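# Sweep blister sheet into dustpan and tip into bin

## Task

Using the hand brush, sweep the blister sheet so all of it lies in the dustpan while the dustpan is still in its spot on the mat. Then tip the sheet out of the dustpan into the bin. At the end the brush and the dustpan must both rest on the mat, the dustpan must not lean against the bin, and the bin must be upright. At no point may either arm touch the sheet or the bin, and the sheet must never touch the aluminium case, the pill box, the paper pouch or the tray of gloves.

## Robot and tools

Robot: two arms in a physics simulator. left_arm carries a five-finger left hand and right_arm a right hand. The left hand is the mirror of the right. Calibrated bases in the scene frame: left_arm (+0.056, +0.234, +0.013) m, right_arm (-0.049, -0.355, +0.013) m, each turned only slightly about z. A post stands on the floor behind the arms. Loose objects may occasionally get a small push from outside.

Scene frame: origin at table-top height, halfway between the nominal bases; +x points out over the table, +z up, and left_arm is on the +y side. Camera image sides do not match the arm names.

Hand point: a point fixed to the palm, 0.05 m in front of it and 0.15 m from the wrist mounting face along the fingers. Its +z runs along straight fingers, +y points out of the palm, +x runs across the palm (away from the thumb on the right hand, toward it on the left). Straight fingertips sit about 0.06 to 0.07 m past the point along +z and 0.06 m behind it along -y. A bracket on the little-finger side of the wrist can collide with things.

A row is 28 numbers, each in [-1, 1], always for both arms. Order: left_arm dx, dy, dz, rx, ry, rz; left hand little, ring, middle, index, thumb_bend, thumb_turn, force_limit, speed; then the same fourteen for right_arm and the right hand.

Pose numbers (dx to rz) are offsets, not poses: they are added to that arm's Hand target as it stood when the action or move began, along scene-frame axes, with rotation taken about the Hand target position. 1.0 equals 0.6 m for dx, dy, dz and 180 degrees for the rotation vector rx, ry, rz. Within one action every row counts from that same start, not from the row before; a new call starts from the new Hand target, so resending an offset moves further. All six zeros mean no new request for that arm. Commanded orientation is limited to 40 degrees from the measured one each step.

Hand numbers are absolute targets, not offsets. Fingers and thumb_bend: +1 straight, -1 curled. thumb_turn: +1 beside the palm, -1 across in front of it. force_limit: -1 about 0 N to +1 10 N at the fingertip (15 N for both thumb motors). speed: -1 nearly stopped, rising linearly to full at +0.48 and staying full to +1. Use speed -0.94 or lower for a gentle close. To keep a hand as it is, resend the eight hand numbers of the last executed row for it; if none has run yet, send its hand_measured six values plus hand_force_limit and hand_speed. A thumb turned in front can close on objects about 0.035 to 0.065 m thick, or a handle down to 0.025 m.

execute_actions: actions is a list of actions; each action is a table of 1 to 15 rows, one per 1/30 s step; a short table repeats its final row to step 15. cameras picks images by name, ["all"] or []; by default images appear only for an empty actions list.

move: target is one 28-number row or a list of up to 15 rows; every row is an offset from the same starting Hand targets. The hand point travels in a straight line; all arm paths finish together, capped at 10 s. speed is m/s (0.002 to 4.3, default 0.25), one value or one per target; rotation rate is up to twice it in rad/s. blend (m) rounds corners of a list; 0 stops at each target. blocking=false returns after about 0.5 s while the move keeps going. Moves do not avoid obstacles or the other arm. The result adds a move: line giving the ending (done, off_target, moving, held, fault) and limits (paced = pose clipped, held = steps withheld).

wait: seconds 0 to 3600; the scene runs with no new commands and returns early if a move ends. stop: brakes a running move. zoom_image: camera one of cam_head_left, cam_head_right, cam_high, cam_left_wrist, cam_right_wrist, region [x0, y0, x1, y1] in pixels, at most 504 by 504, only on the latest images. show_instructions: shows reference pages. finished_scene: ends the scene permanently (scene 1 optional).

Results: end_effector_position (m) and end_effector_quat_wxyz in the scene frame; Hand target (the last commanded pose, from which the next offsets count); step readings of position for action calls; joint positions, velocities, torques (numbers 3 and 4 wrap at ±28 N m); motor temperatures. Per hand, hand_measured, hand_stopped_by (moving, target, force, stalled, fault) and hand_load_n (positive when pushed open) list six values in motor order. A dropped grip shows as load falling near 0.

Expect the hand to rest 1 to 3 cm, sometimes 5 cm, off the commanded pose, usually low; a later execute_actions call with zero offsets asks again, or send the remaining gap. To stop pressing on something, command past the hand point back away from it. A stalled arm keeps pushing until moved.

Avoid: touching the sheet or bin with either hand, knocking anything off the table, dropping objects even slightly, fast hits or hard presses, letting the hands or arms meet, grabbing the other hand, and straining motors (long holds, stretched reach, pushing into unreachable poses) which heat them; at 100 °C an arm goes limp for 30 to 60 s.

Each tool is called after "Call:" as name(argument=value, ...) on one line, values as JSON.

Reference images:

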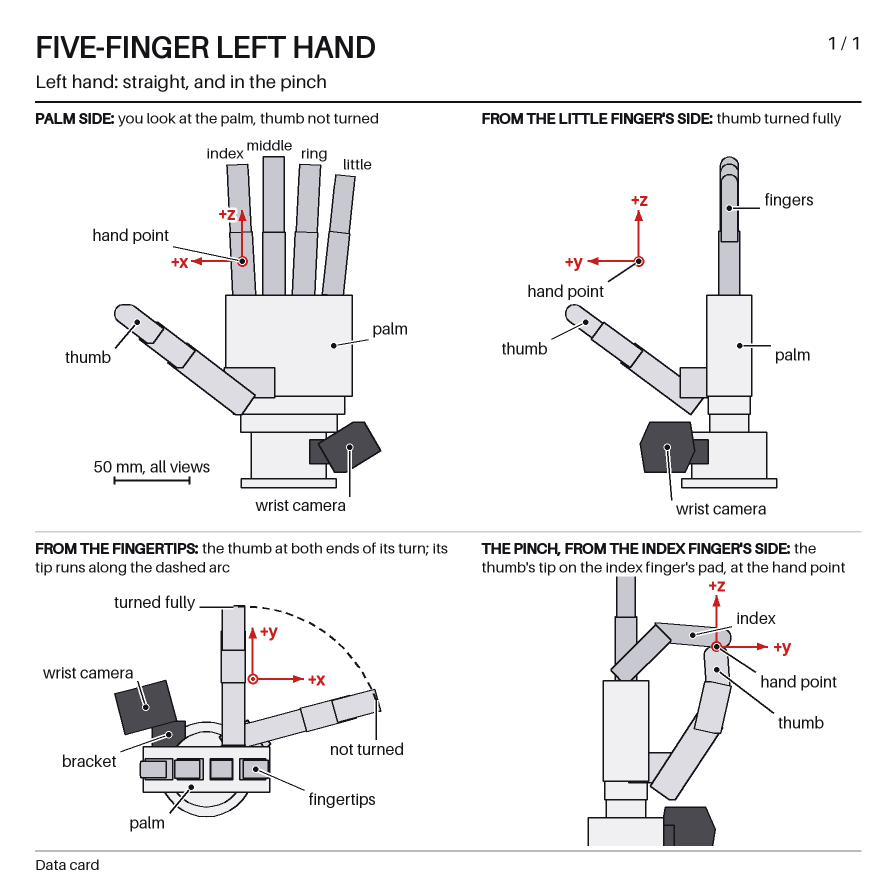

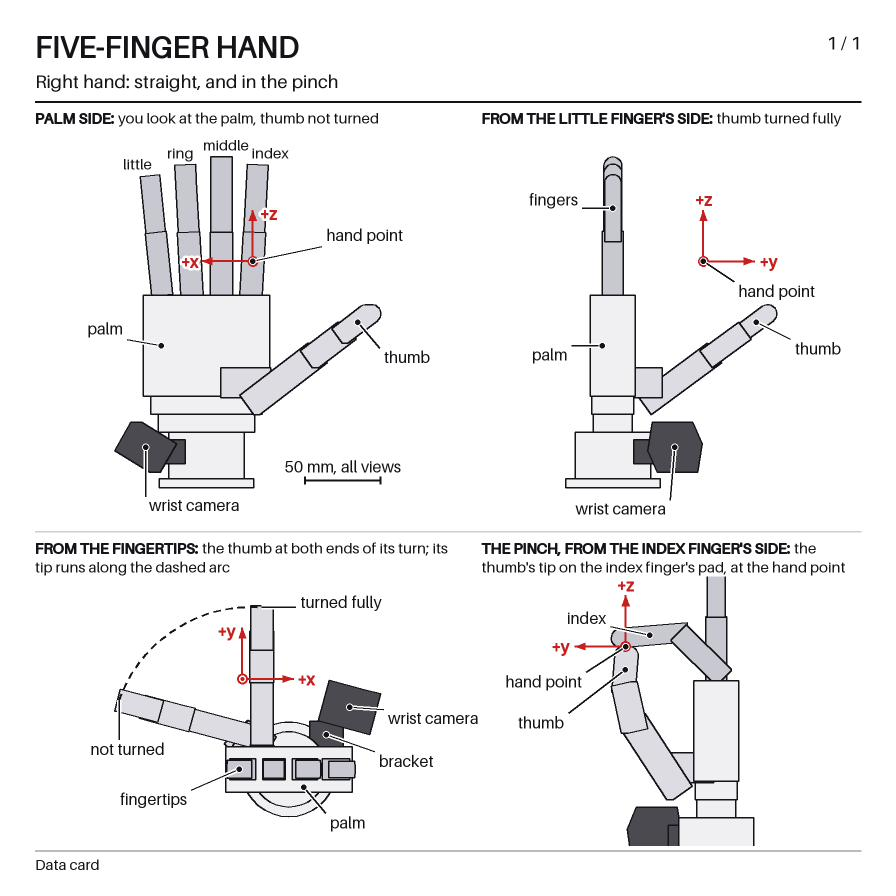

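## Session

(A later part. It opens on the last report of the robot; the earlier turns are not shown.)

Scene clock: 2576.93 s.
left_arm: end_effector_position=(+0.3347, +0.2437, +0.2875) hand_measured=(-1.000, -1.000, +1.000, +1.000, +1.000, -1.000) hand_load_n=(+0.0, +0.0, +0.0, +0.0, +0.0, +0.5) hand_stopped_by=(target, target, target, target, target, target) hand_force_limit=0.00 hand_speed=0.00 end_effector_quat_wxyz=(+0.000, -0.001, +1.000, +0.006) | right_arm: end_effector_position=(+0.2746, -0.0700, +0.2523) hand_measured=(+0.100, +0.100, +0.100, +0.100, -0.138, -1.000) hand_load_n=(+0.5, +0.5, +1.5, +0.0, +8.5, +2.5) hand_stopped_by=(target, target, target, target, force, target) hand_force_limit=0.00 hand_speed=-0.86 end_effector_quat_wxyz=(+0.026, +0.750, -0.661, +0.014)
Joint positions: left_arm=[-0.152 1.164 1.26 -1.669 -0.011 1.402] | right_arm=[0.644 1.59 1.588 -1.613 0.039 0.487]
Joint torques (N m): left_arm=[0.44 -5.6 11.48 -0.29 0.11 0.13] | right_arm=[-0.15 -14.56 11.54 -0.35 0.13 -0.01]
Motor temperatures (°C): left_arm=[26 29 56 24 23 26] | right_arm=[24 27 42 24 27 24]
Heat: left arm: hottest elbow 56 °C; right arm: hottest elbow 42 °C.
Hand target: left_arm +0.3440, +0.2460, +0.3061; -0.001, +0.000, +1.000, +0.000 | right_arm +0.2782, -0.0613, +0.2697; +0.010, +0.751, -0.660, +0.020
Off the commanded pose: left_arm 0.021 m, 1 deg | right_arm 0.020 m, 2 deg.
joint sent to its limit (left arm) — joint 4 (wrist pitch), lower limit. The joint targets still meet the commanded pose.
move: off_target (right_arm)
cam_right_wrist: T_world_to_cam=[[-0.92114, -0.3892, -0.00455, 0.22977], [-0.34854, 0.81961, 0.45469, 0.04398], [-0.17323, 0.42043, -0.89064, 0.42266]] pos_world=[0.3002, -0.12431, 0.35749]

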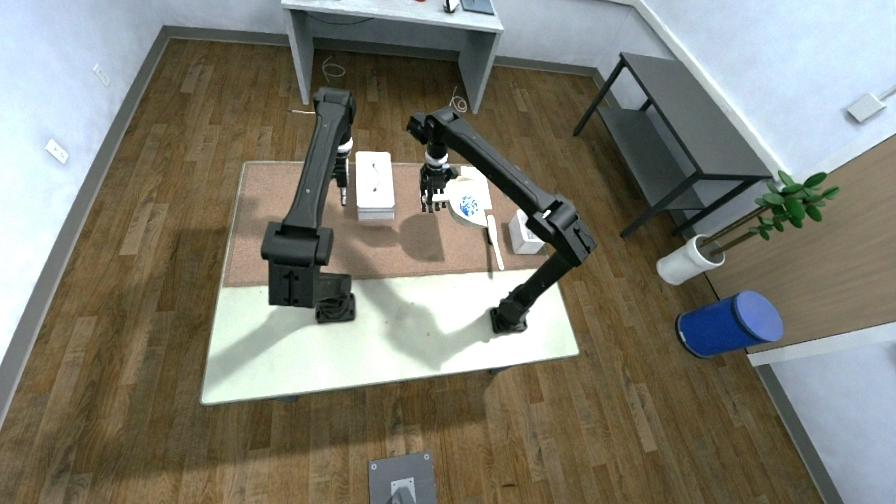

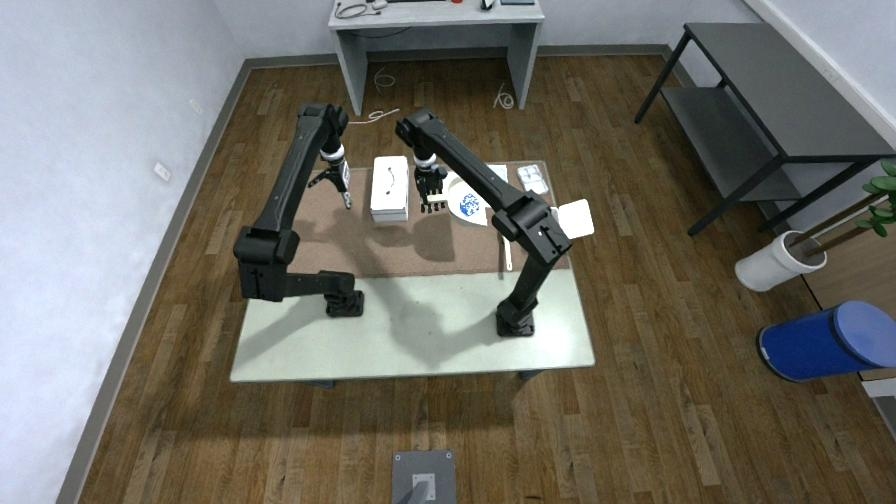

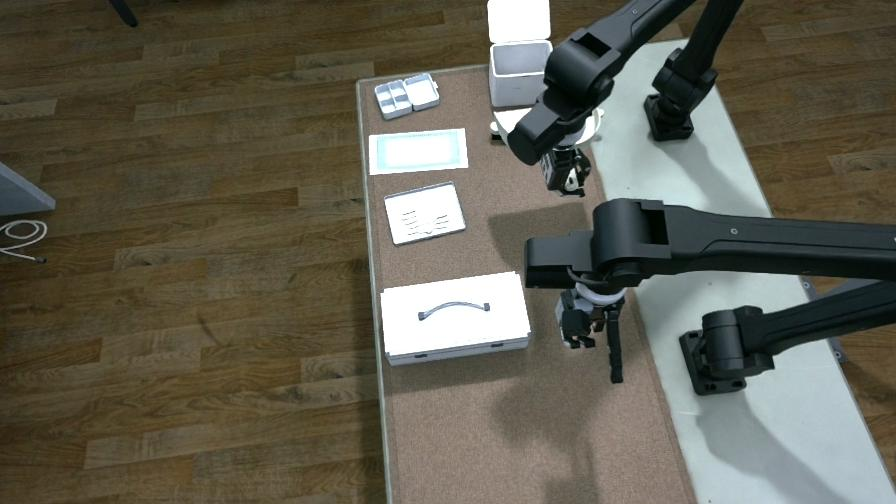

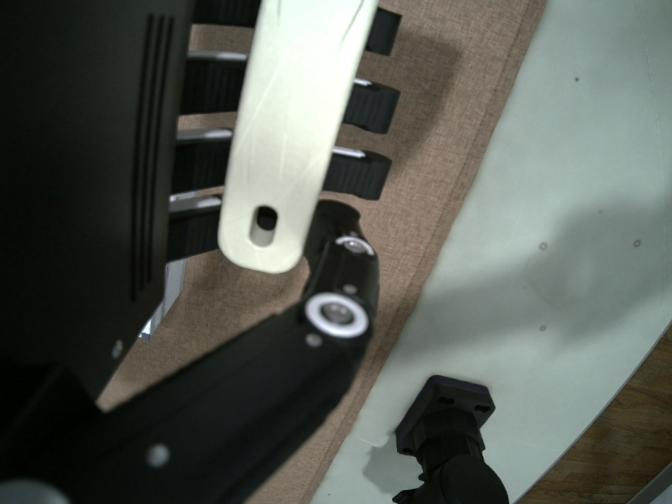

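Call:
move(target=[0,0,0,0,0,0,-1,-1,1,1,1,-1,0,0,0.1497,-0.3537,0.009,0,0,-0.1872,0.1,0.1,0.1,0.1,-0.95,-1,0.0,-0.86], speed=0.12, cameras=["cam_head_left", "cam_head_right", "cam_high", "cam_right_wrist"])

Call:
zoom_image(camera="cam_head_left", region=[440, 120, 600, 280])

Call:
zoom_image(camera="cam_high", region=[420, 0, 620, 200])

Call:
zoom_image(camera="cam_head_right", region=[440, 120, 600, 280])

Scene clock: 2599.83 s.
left_arm: end_effector_position=(+0.3347, +0.2437, +0.2875) hand_measured=(-1.000, -1.000, +1.000, +1.000, +1.000, -1.000) hand_load_n=(+0.5, +0.0, +0.0, +0.0, +0.0, +0.0) hand_stopped_by=(target, target, target, target, target, target) hand_force_limit=0.00 hand_speed=0.00 end_effector_quat_wxyz=(+0.000, -0.001, +1.000, +0.006) | right_arm: end_effector_position=(+0.3649, -0.2715, +0.2725) hand_measured=(+0.100, +0.100, +0.100, +0.100, -0.138, -1.000) hand_load_n=(+0.5, +0.5, +1.5, +0.0, +8.5, +2.5) hand_stopped_by=(target, target, target, target, force, target) hand_force_limit=0.00 hand_speed=-0.86 end_effector_quat_wxyz=(-0.011, -0.534, +0.845, -0.017)
Joint positions: left_arm=[-0.152 1.164 1.26 -1.669 -0.011 1.402] | right_arm=[0.116 1.532 1.579 -1.622 0.041 0.528]
Joint torques (N m): left_arm=[0.67 -5.42 11.45 -0.32 0.11 0.15] | right_arm=[-1.49 -12.16 9.69 -0.27 0.06 0.02]
Motor temperatures (°C): left_arm=[26 29 56 24 23 26] | right_arm=[24 28 44 24 27 24]
Heat: left arm: hottest elbow 56 °C; right arm: hottest elbow 44 °C.
Hand target: left_arm +0.3440, +0.2460, +0.3061; -0.001, +0.000, +1.000, +0.000 | right_arm +0.3680, -0.2735, +0.2751; -0.015, -0.528, +0.849, -0.016
Off the commanded pose: left_arm 0.021 m, 1 deg | right_arm 0.004 m, 1 deg.
joint sent to its limit (left arm) — joint 4 (wrist pitch), lower limit. The joint targets still meet the commanded pose.
move: done
cam_right_wrist: T_world_to_cam=[[-0.98462, 0.16882, -0.04495, 0.42026], [0.12958, 0.87831, 0.4602, 0.07135], [0.11718, 0.4473, -0.88668, 0.44132]] pos_world=[0.35284, -0.33102, 0.37736]

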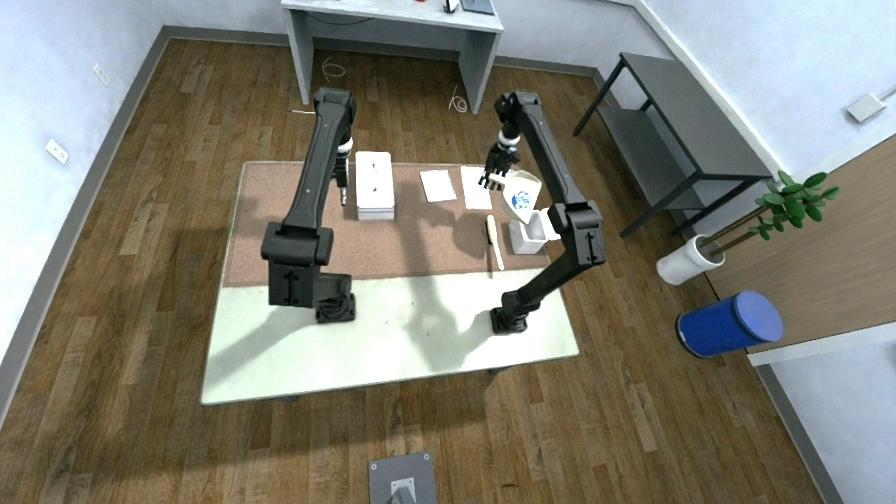

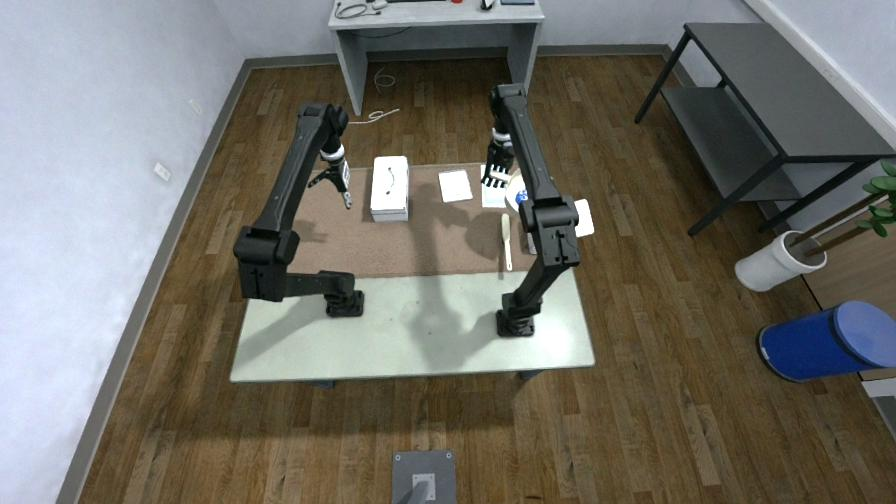

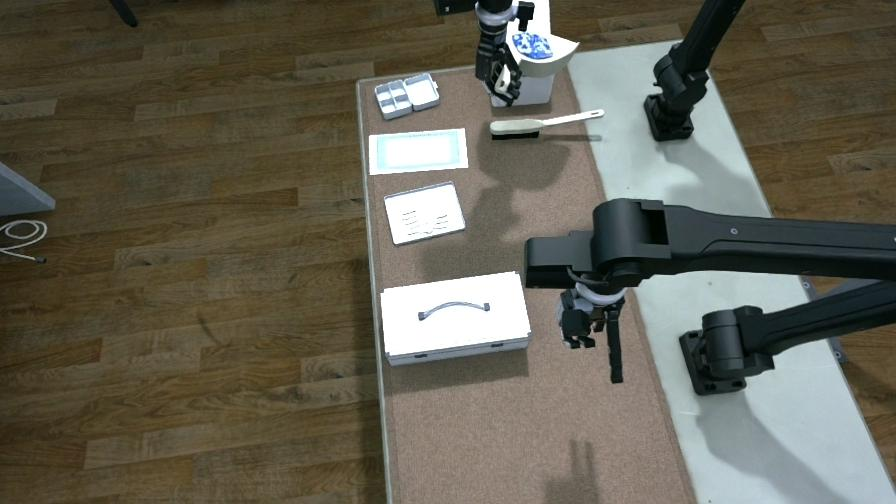

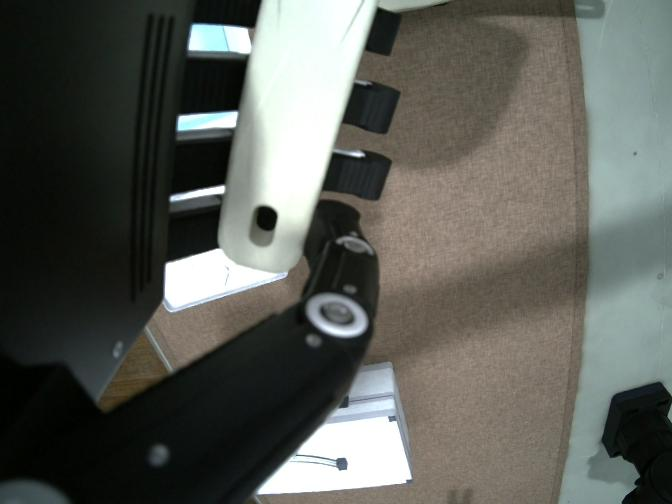

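Scaled by 3.150 from the camera's image (finer frame: 1280x720).

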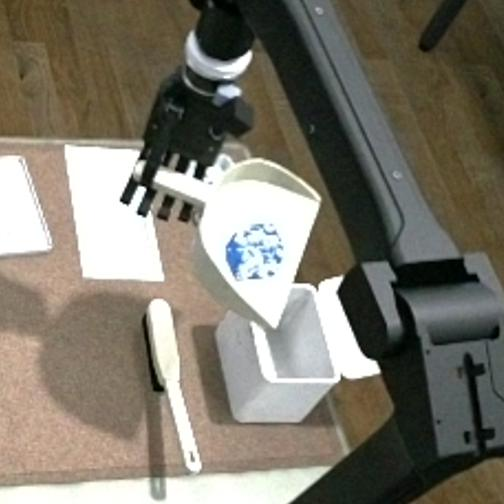

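Scaled by 2.520 from the camera's image (finer frame: 1280x720).

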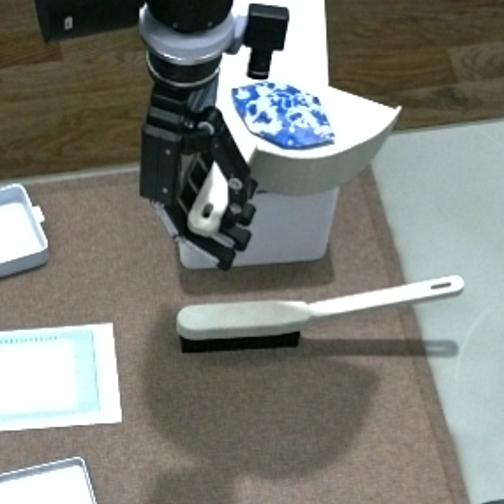

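Scaled by 3.150 from the camera's image (finer frame: 1280x720).

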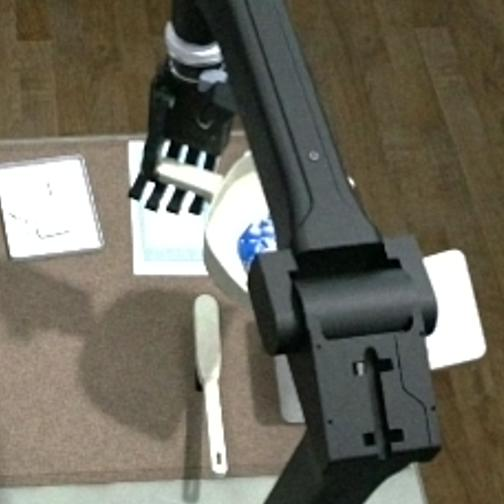

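Call:
move(target=[0,0,0,0,0,0,-1,-1,1,1,1,-1,0,0,-0.0173,-0.0908,0.0,0.1203,-0.0694,0,0.1,0.1,0.1,0.1,-0.95,-1,0.0,-0.86], speed=0.06, cameras=["cam_head_left", "cam_head_right", "cam_high", "cam_right_wrist"])

Call:
zoom_image(camera="cam_head_left", region=[440, 120, 600, 280])

Call:
zoom_image(camera="cam_high", region=[420, 0, 620, 200])

Scene clock: 2650.73 s.
left_arm: end_effector_position=(+0.3347, +0.2437, +0.2875) hand_measured=(-1.000, -1.000, +1.000, +1.000, +1.000, -1.000) hand_load_n=(+0.0, +0.0, +0.0, +0.0, +0.0, +0.0) hand_stopped_by=(target, target, target, target, target, target) hand_force_limit=0.00 hand_speed=0.00 end_effector_quat_wxyz=(+0.000, -0.001, +1.000, +0.006) | right_arm: end_effector_position=(+0.3583, -0.3234, +0.2755) hand_measured=(+0.100, +0.100, +0.100, +0.100, -0.138, -1.000) hand_load_n=(+0.0, +0.5, +1.5, +0.0, +8.5, +2.5) hand_stopped_by=(target, target, target, target, force, target) hand_force_limit=0.00 hand_speed=-0.86 end_effector_quat_wxyz=(+0.169, -0.517, +0.834, +0.092)
Joint positions: left_arm=[-0.152 1.164 1.26 -1.669 -0.011 1.402] | right_arm=[-0.17 1.412 1.386 -1.418 -0.367 0.284]
Joint torques (N m): left_arm=[0.21 -5.6 11.38 -0.35 0.11 0.16] | right_arm=[-1.96 -12.4 7.72 1.02 -0.53 -0.16]
Motor temperatures (°C): left_arm=[26 29 56 24 23 26] | right_arm=[24 27 42 24 27 24]
Heat: left arm: hottest elbow 56 °C; right arm: hottest elbow 42 °C.
Hand target: left_arm +0.3440, +0.2460, +0.3061; -0.001, +0.000, +1.000, +0.000 | right_arm +0.3576, -0.3279, +0.2751; +0.176, -0.516, +0.834, +0.086
Off the commanded pose: left_arm 0.021 m, 1 deg | right_arm 0.005 m, 1 deg.
joint sent to its limit (left arm) — joint 4 (wrist pitch), lower limit. The joint targets still meet the commanded pose.
move: done
cam_right_wrist: T_world_to_cam=[[-0.96222, 0.22219, -0.15734, 0.46298], [0.02258, 0.64105, 0.76717, -0.00652], [0.27132, 0.73463, -0.62185, 0.43269]] pos_world=[0.32824, -0.41656, 0.34691]

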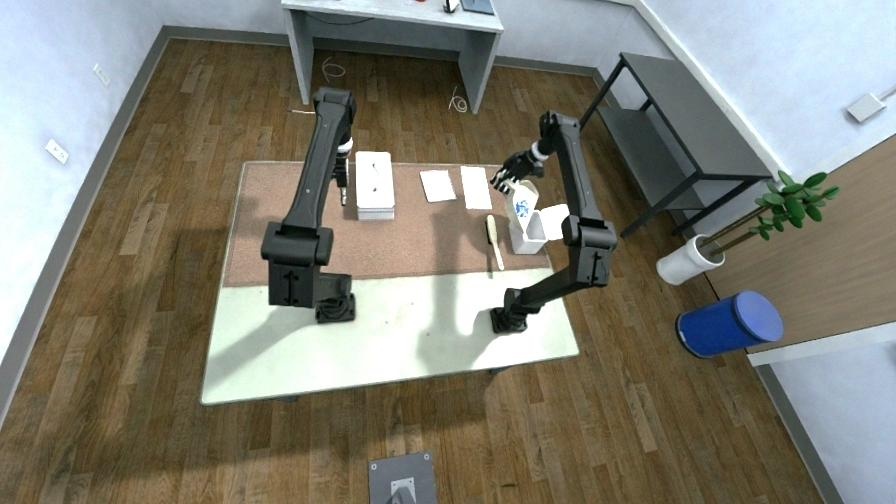

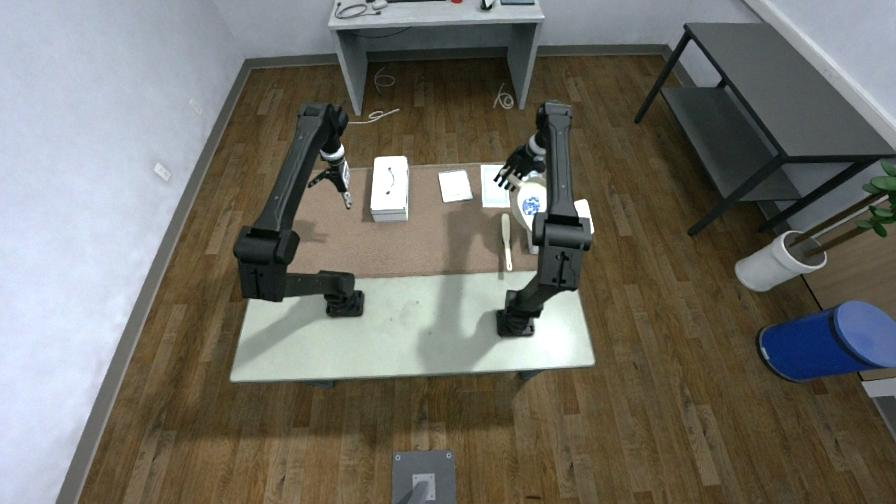

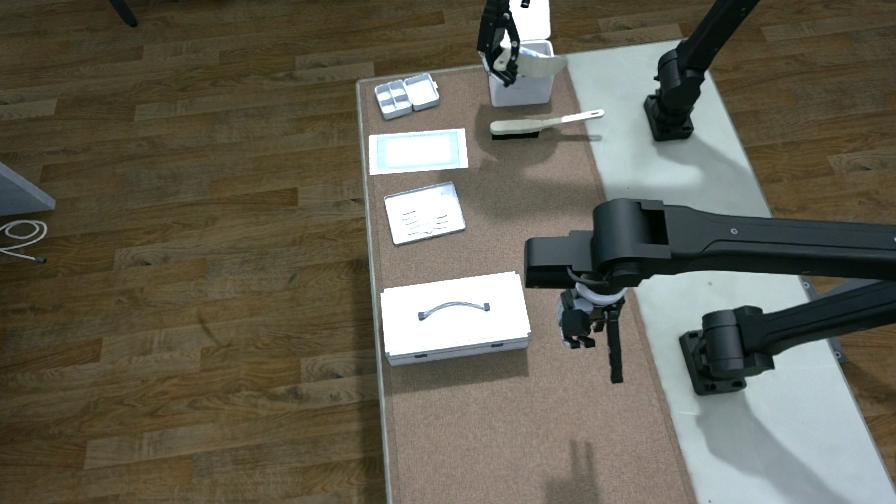

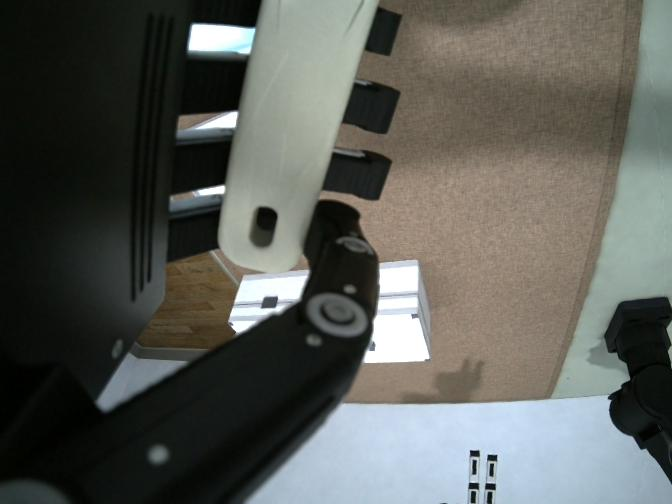

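Scaled by 3.150 from the camera's image (finer frame: 1280x720).

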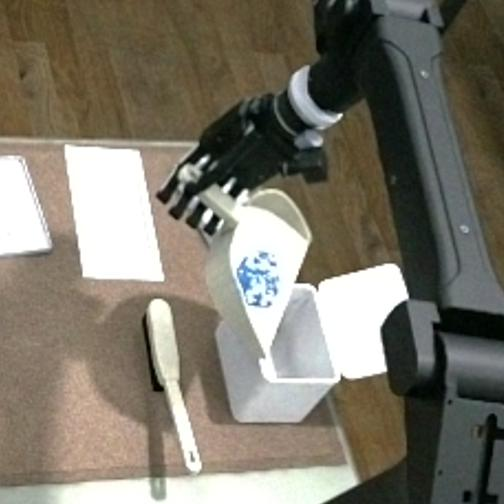

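Scaled by 2.520 from the camera's image (finer frame: 1280x720).

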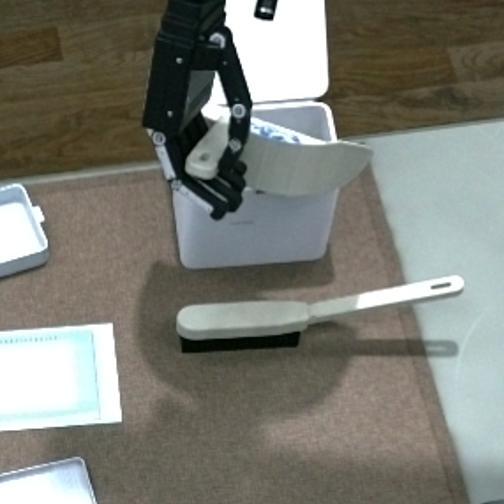

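Call:
move(target=[0,0,0,0,0,0,-1,-1,1,1,1,-1,0,0,-0.0638,-0.1193,0.0825,0.1203,-0.0694,0,0.1,0.1,0.1,0.1,-0.95,-1,0.0,-0.86], speed=0.06, cameras=["cam_head_left", "cam_head_right", "cam_high", "cam_right_wrist"])

Call:
zoom_image(camera="cam_head_left", region=[440, 120, 600, 280])

Call:
zoom_image(camera="cam_high", region=[420, 0, 620, 200])

Scene clock: 2684.07 s.
left_arm: end_effector_position=(+0.3347, +0.2437, +0.2875) hand_measured=(-1.000, -1.000, +1.000, +1.000, +1.000, -1.000) hand_load_n=(+0.0, +0.0, +0.0, -0.5, +0.0, +0.0) hand_stopped_by=(target, target, target, target, target, target) hand_force_limit=0.00 hand_speed=0.00 end_effector_quat_wxyz=(+0.000, -0.001, +1.000, +0.006) | right_arm: end_effector_position=(+0.3215, -0.3964, +0.3291) hand_measured=(+0.100, +0.100, +0.100, +0.100, -0.138, -1.000) hand_load_n=(+0.5, +0.5, +1.5, +0.0, +8.5, +2.5) hand_stopped_by=(target, target, target, target, force, target) hand_force_limit=0.00 hand_speed=-0.86 end_effector_quat_wxyz=(+0.362, -0.487, +0.775, +0.174)
Joint positions: left_arm=[-0.152 1.164 1.26 -1.669 -0.011 1.402] | right_arm=[-0.521 1.378 1.348 -1.531 -0.827 -0.1]
Joint torques (N m): left_arm=[0.62 -5.54 11.44 -0.32 0.12 0.11] | right_arm=[-1.9 -9.41 7.92 -0.18 -0.97 -0.13]
Motor temperatures (°C): left_arm=[26 29 56 24 23 26] | right_arm=[24 27 42 24 27 24]
Heat: left arm: hottest elbow 56 °C; right arm: hottest elbow 42 °C.
Hand target: left_arm +0.3440, +0.2460, +0.3061; -0.001, +0.000, +1.000, +0.000 | right_arm +0.3194, -0.3995, +0.3246; +0.359, -0.481, +0.779, +0.184
Off the commanded pose: left_arm 0.021 m, 1 deg | right_arm 0.006 m, 2 deg.
joint sent to its limit (left arm) — joint 4 (wrist pitch), lower limit. The joint targets still meet the commanded pose.
move: done
cam_right_wrist: T_world_to_cam=[[-0.90431, 0.30183, -0.30187, 0.51267], [-0.1976, 0.33085, 0.92276, -0.10338], [0.37839, 0.89411, -0.23955, 0.43253]] pos_world=[0.27952, -0.50727, 0.35377]

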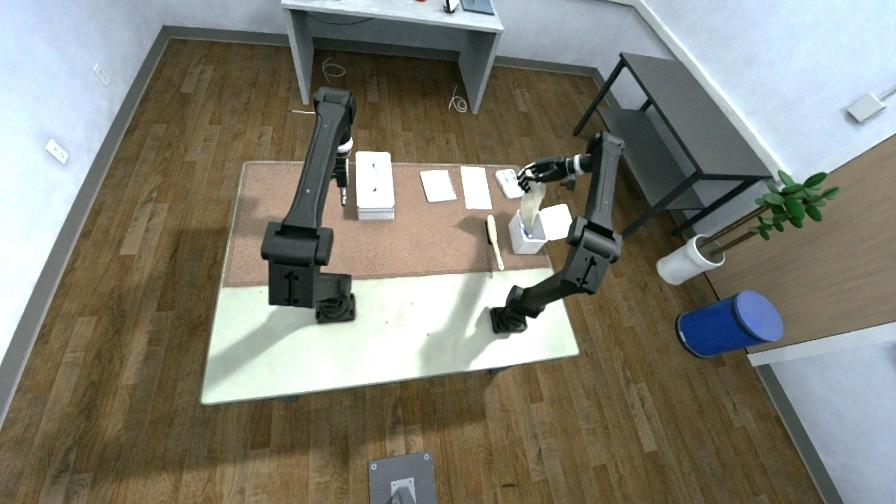

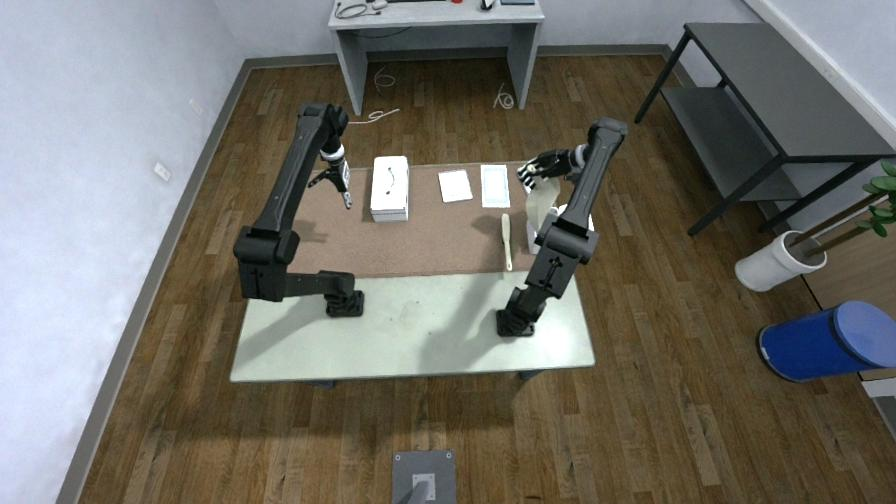

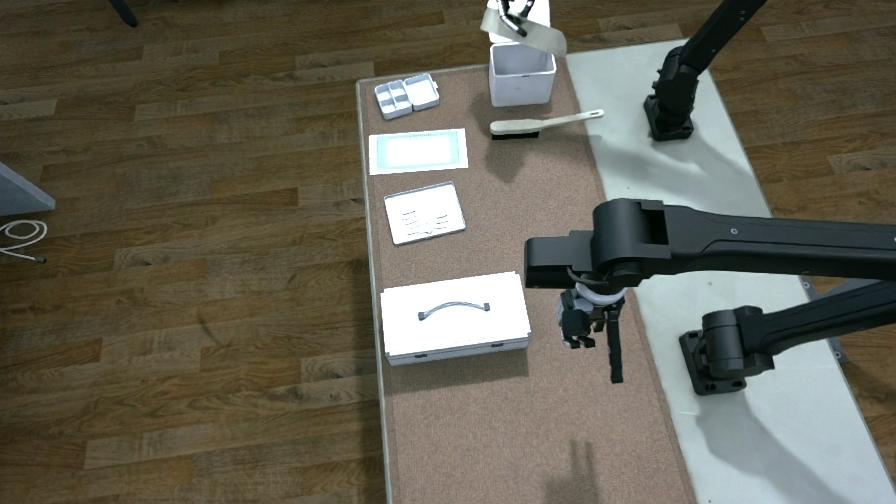

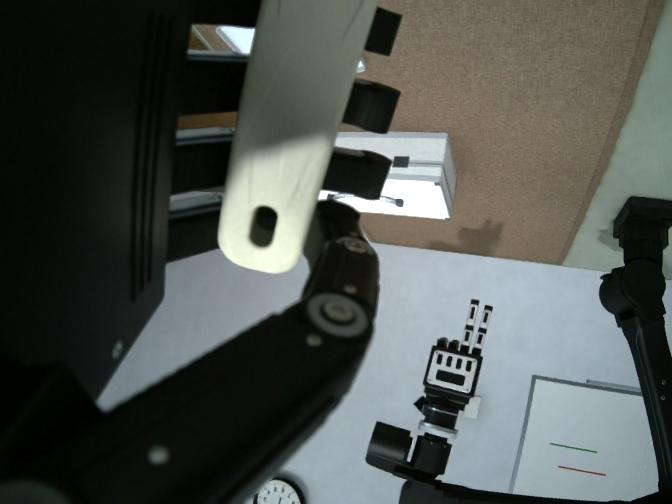

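Scaled by 3.150 from the camera's image (finer frame: 1280x720).

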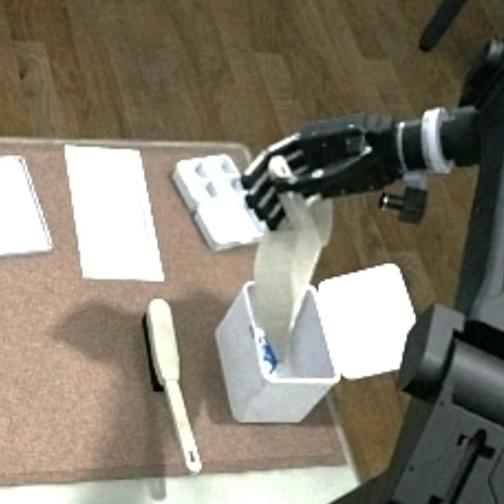

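Scaled by 2.520 from the camera's image (finer frame: 1280x720).

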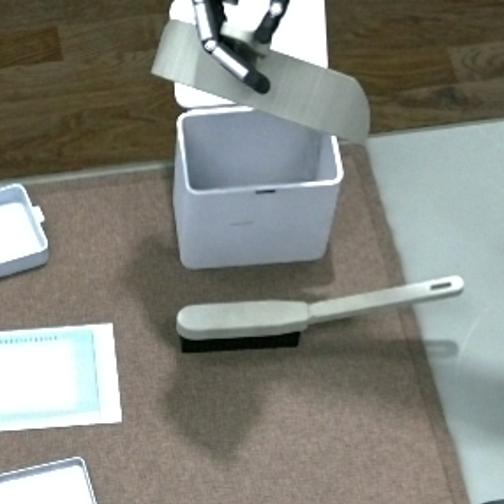

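Call:
zoom_image(camera="cam_head_left", region=[500, 195, 570, 265])

Call:
zoom_image(camera="cam_head_right", region=[500, 150, 610, 260])

Call:
zoom_image(camera="cam_high", region=[470, 0, 590, 120])

Scaled by 7.200 from the camera's image (finer frame: 1280x720).

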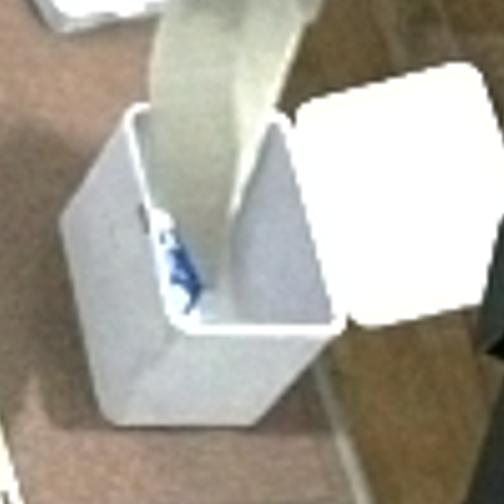

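Scaled by 4.582 from the camera's image (finer frame: 1280x720).

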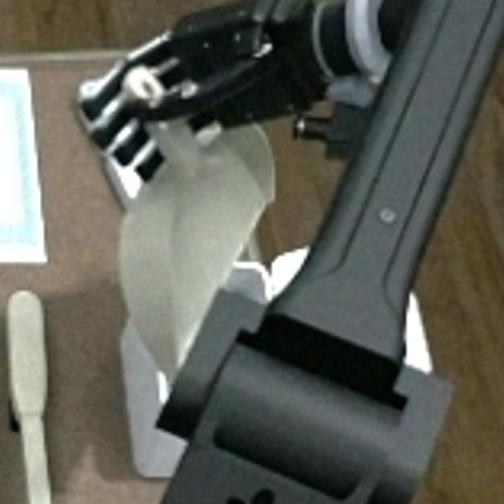

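Scaled by 4.200 from the camera's image (finer frame: 1280x720).

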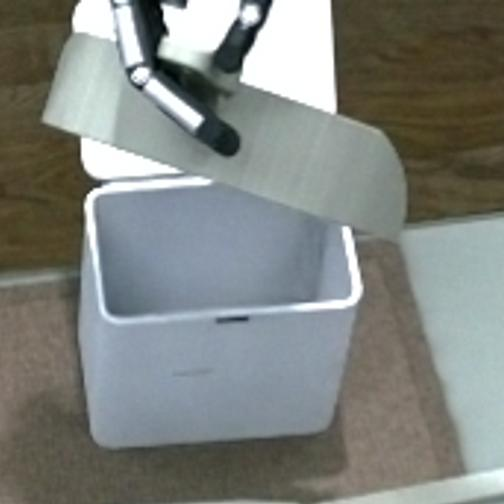

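Call:
move(target=[[0,0,0,0,0,0,-1,-1,1,1,1,-1,0,0,0,0,0.06,0,0,0,0.1,0.1,0.1,0.1,-0.95,-1,0.0,-0.86],[0,0,0,0,0,0,-1,-1,1,1,1,-1,0,0,0.081,0.21,-0.03,-0.2406,0.1388,0,0.1,0.1,0.1,0.1,-0.95,-1,0.0,-0.86]], speed=[0.08,0.12], blend=[0.01,0], cameras=["cam_head_left", "cam_head_right", "cam_high", "cam_right_wrist"])

Call:
zoom_image(camera="cam_head_left", region=[460, 150, 570, 260])

Call:
zoom_image(camera="cam_high", region=[440, 0, 600, 160])

Scene clock: 2719.80 s.
left_arm: end_effector_position=(+0.3347, +0.2437, +0.2875) hand_measured=(-1.000, -1.000, +1.000, +1.000, +1.000, -1.000) hand_load_n=(+0.0, +0.0, +0.0, -0.5, +0.0, +0.0) hand_stopped_by=(target, target, target, target, target, target) hand_force_limit=0.00 hand_speed=0.00 end_effector_quat_wxyz=(+0.000, -0.001, +1.000, +0.006) | right_arm: end_effector_position=(+0.3581, -0.2776, +0.2953) hand_measured=(+0.100, +0.100, +0.100, +0.100, -0.138, -1.000) hand_load_n=(+0.0, +0.5, +1.5, +0.5, +8.5, +2.5) hand_stopped_by=(target, target, target, target, force, target) hand_force_limit=0.00 hand_speed=-0.86 end_effector_quat_wxyz=(-0.010, -0.529, +0.849, -0.015)
Joint positions: left_arm=[-0.152 1.164 1.26 -1.669 -0.011 1.402] | right_arm=[0.1 1.516 1.62 -1.679 0.035 0.526]
Joint torques (N m): left_arm=[0.26 -5.77 11.49 -0.39 0.11 0.11] | right_arm=[-0.5 -11.4 11.82 -0.25 0.12 0]
Motor temperatures (°C): left_arm=[26 29 56 24 23 26] | right_arm=[24 27 41 24 28 24]
Heat: left arm: hottest elbow 56 °C; right arm: hottest elbow 41 °C.
Hand target: left_arm +0.3440, +0.2460, +0.3061; -0.001, +0.000, +1.000, +0.000 | right_arm +0.3679, -0.2736, +0.3066; -0.015, -0.528, +0.849, -0.016
Off the commanded pose: left_arm 0.021 m, 1 deg | right_arm 0.016 m, 1 deg.
joint sent to its limit (left arm) — joint 4 (wrist pitch), lower limit. The joint targets still meet the commanded pose.
joint sent to its limit (right arm) — joint 4 (wrist pitch), lower limit. The joint targets still meet the commanded pose.
move: off_target (right_arm)
cam_right_wrist: T_world_to_cam=[[-0.98229, 0.18227, -0.0434, 0.41804], [0.1416, 0.87385, 0.46512, 0.06014], [0.12271, 0.45073, -0.88418, 0.46321]] pos_world=[0.34528, -0.33753, 0.39974]

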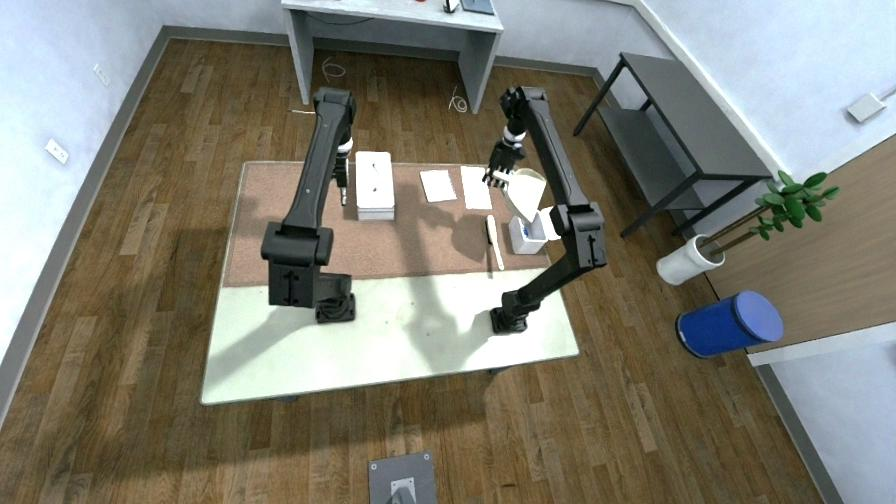

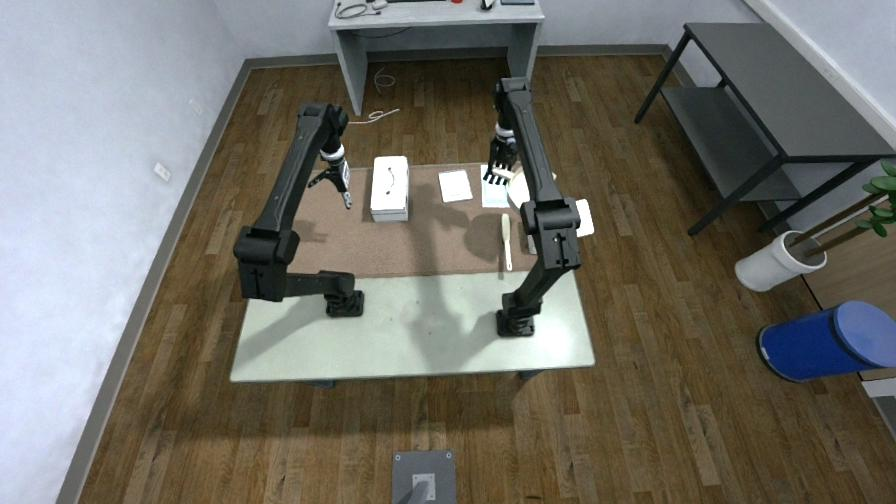

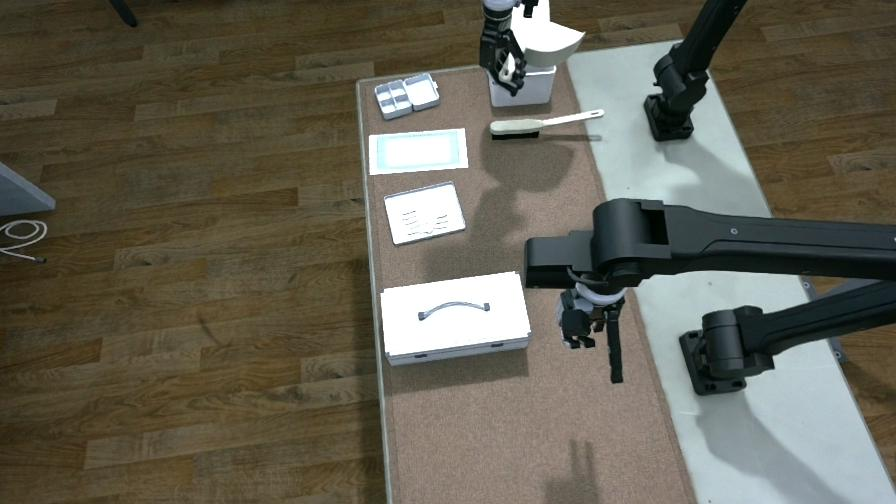

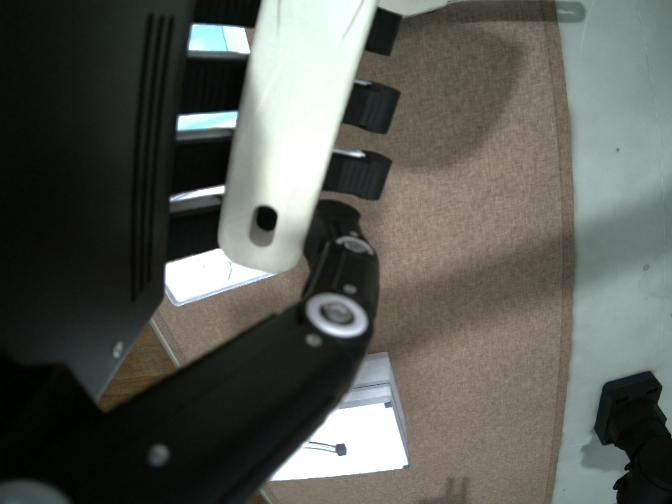

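Scaled by 4.582 from the camera's image (finer frame: 1280x720).

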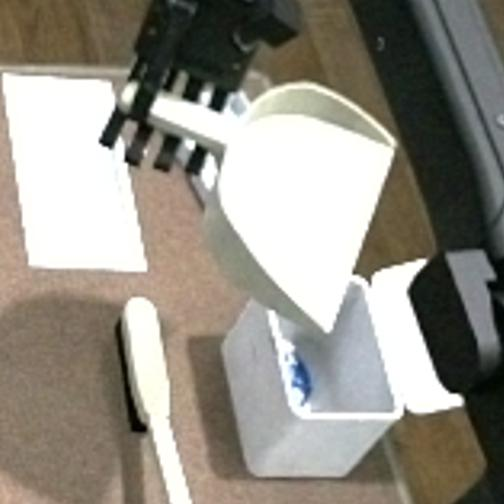

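Scaled by 3.150 from the camera's image (finer frame: 1280x720).

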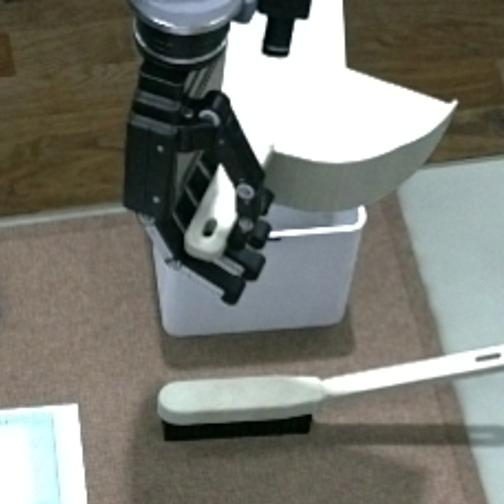

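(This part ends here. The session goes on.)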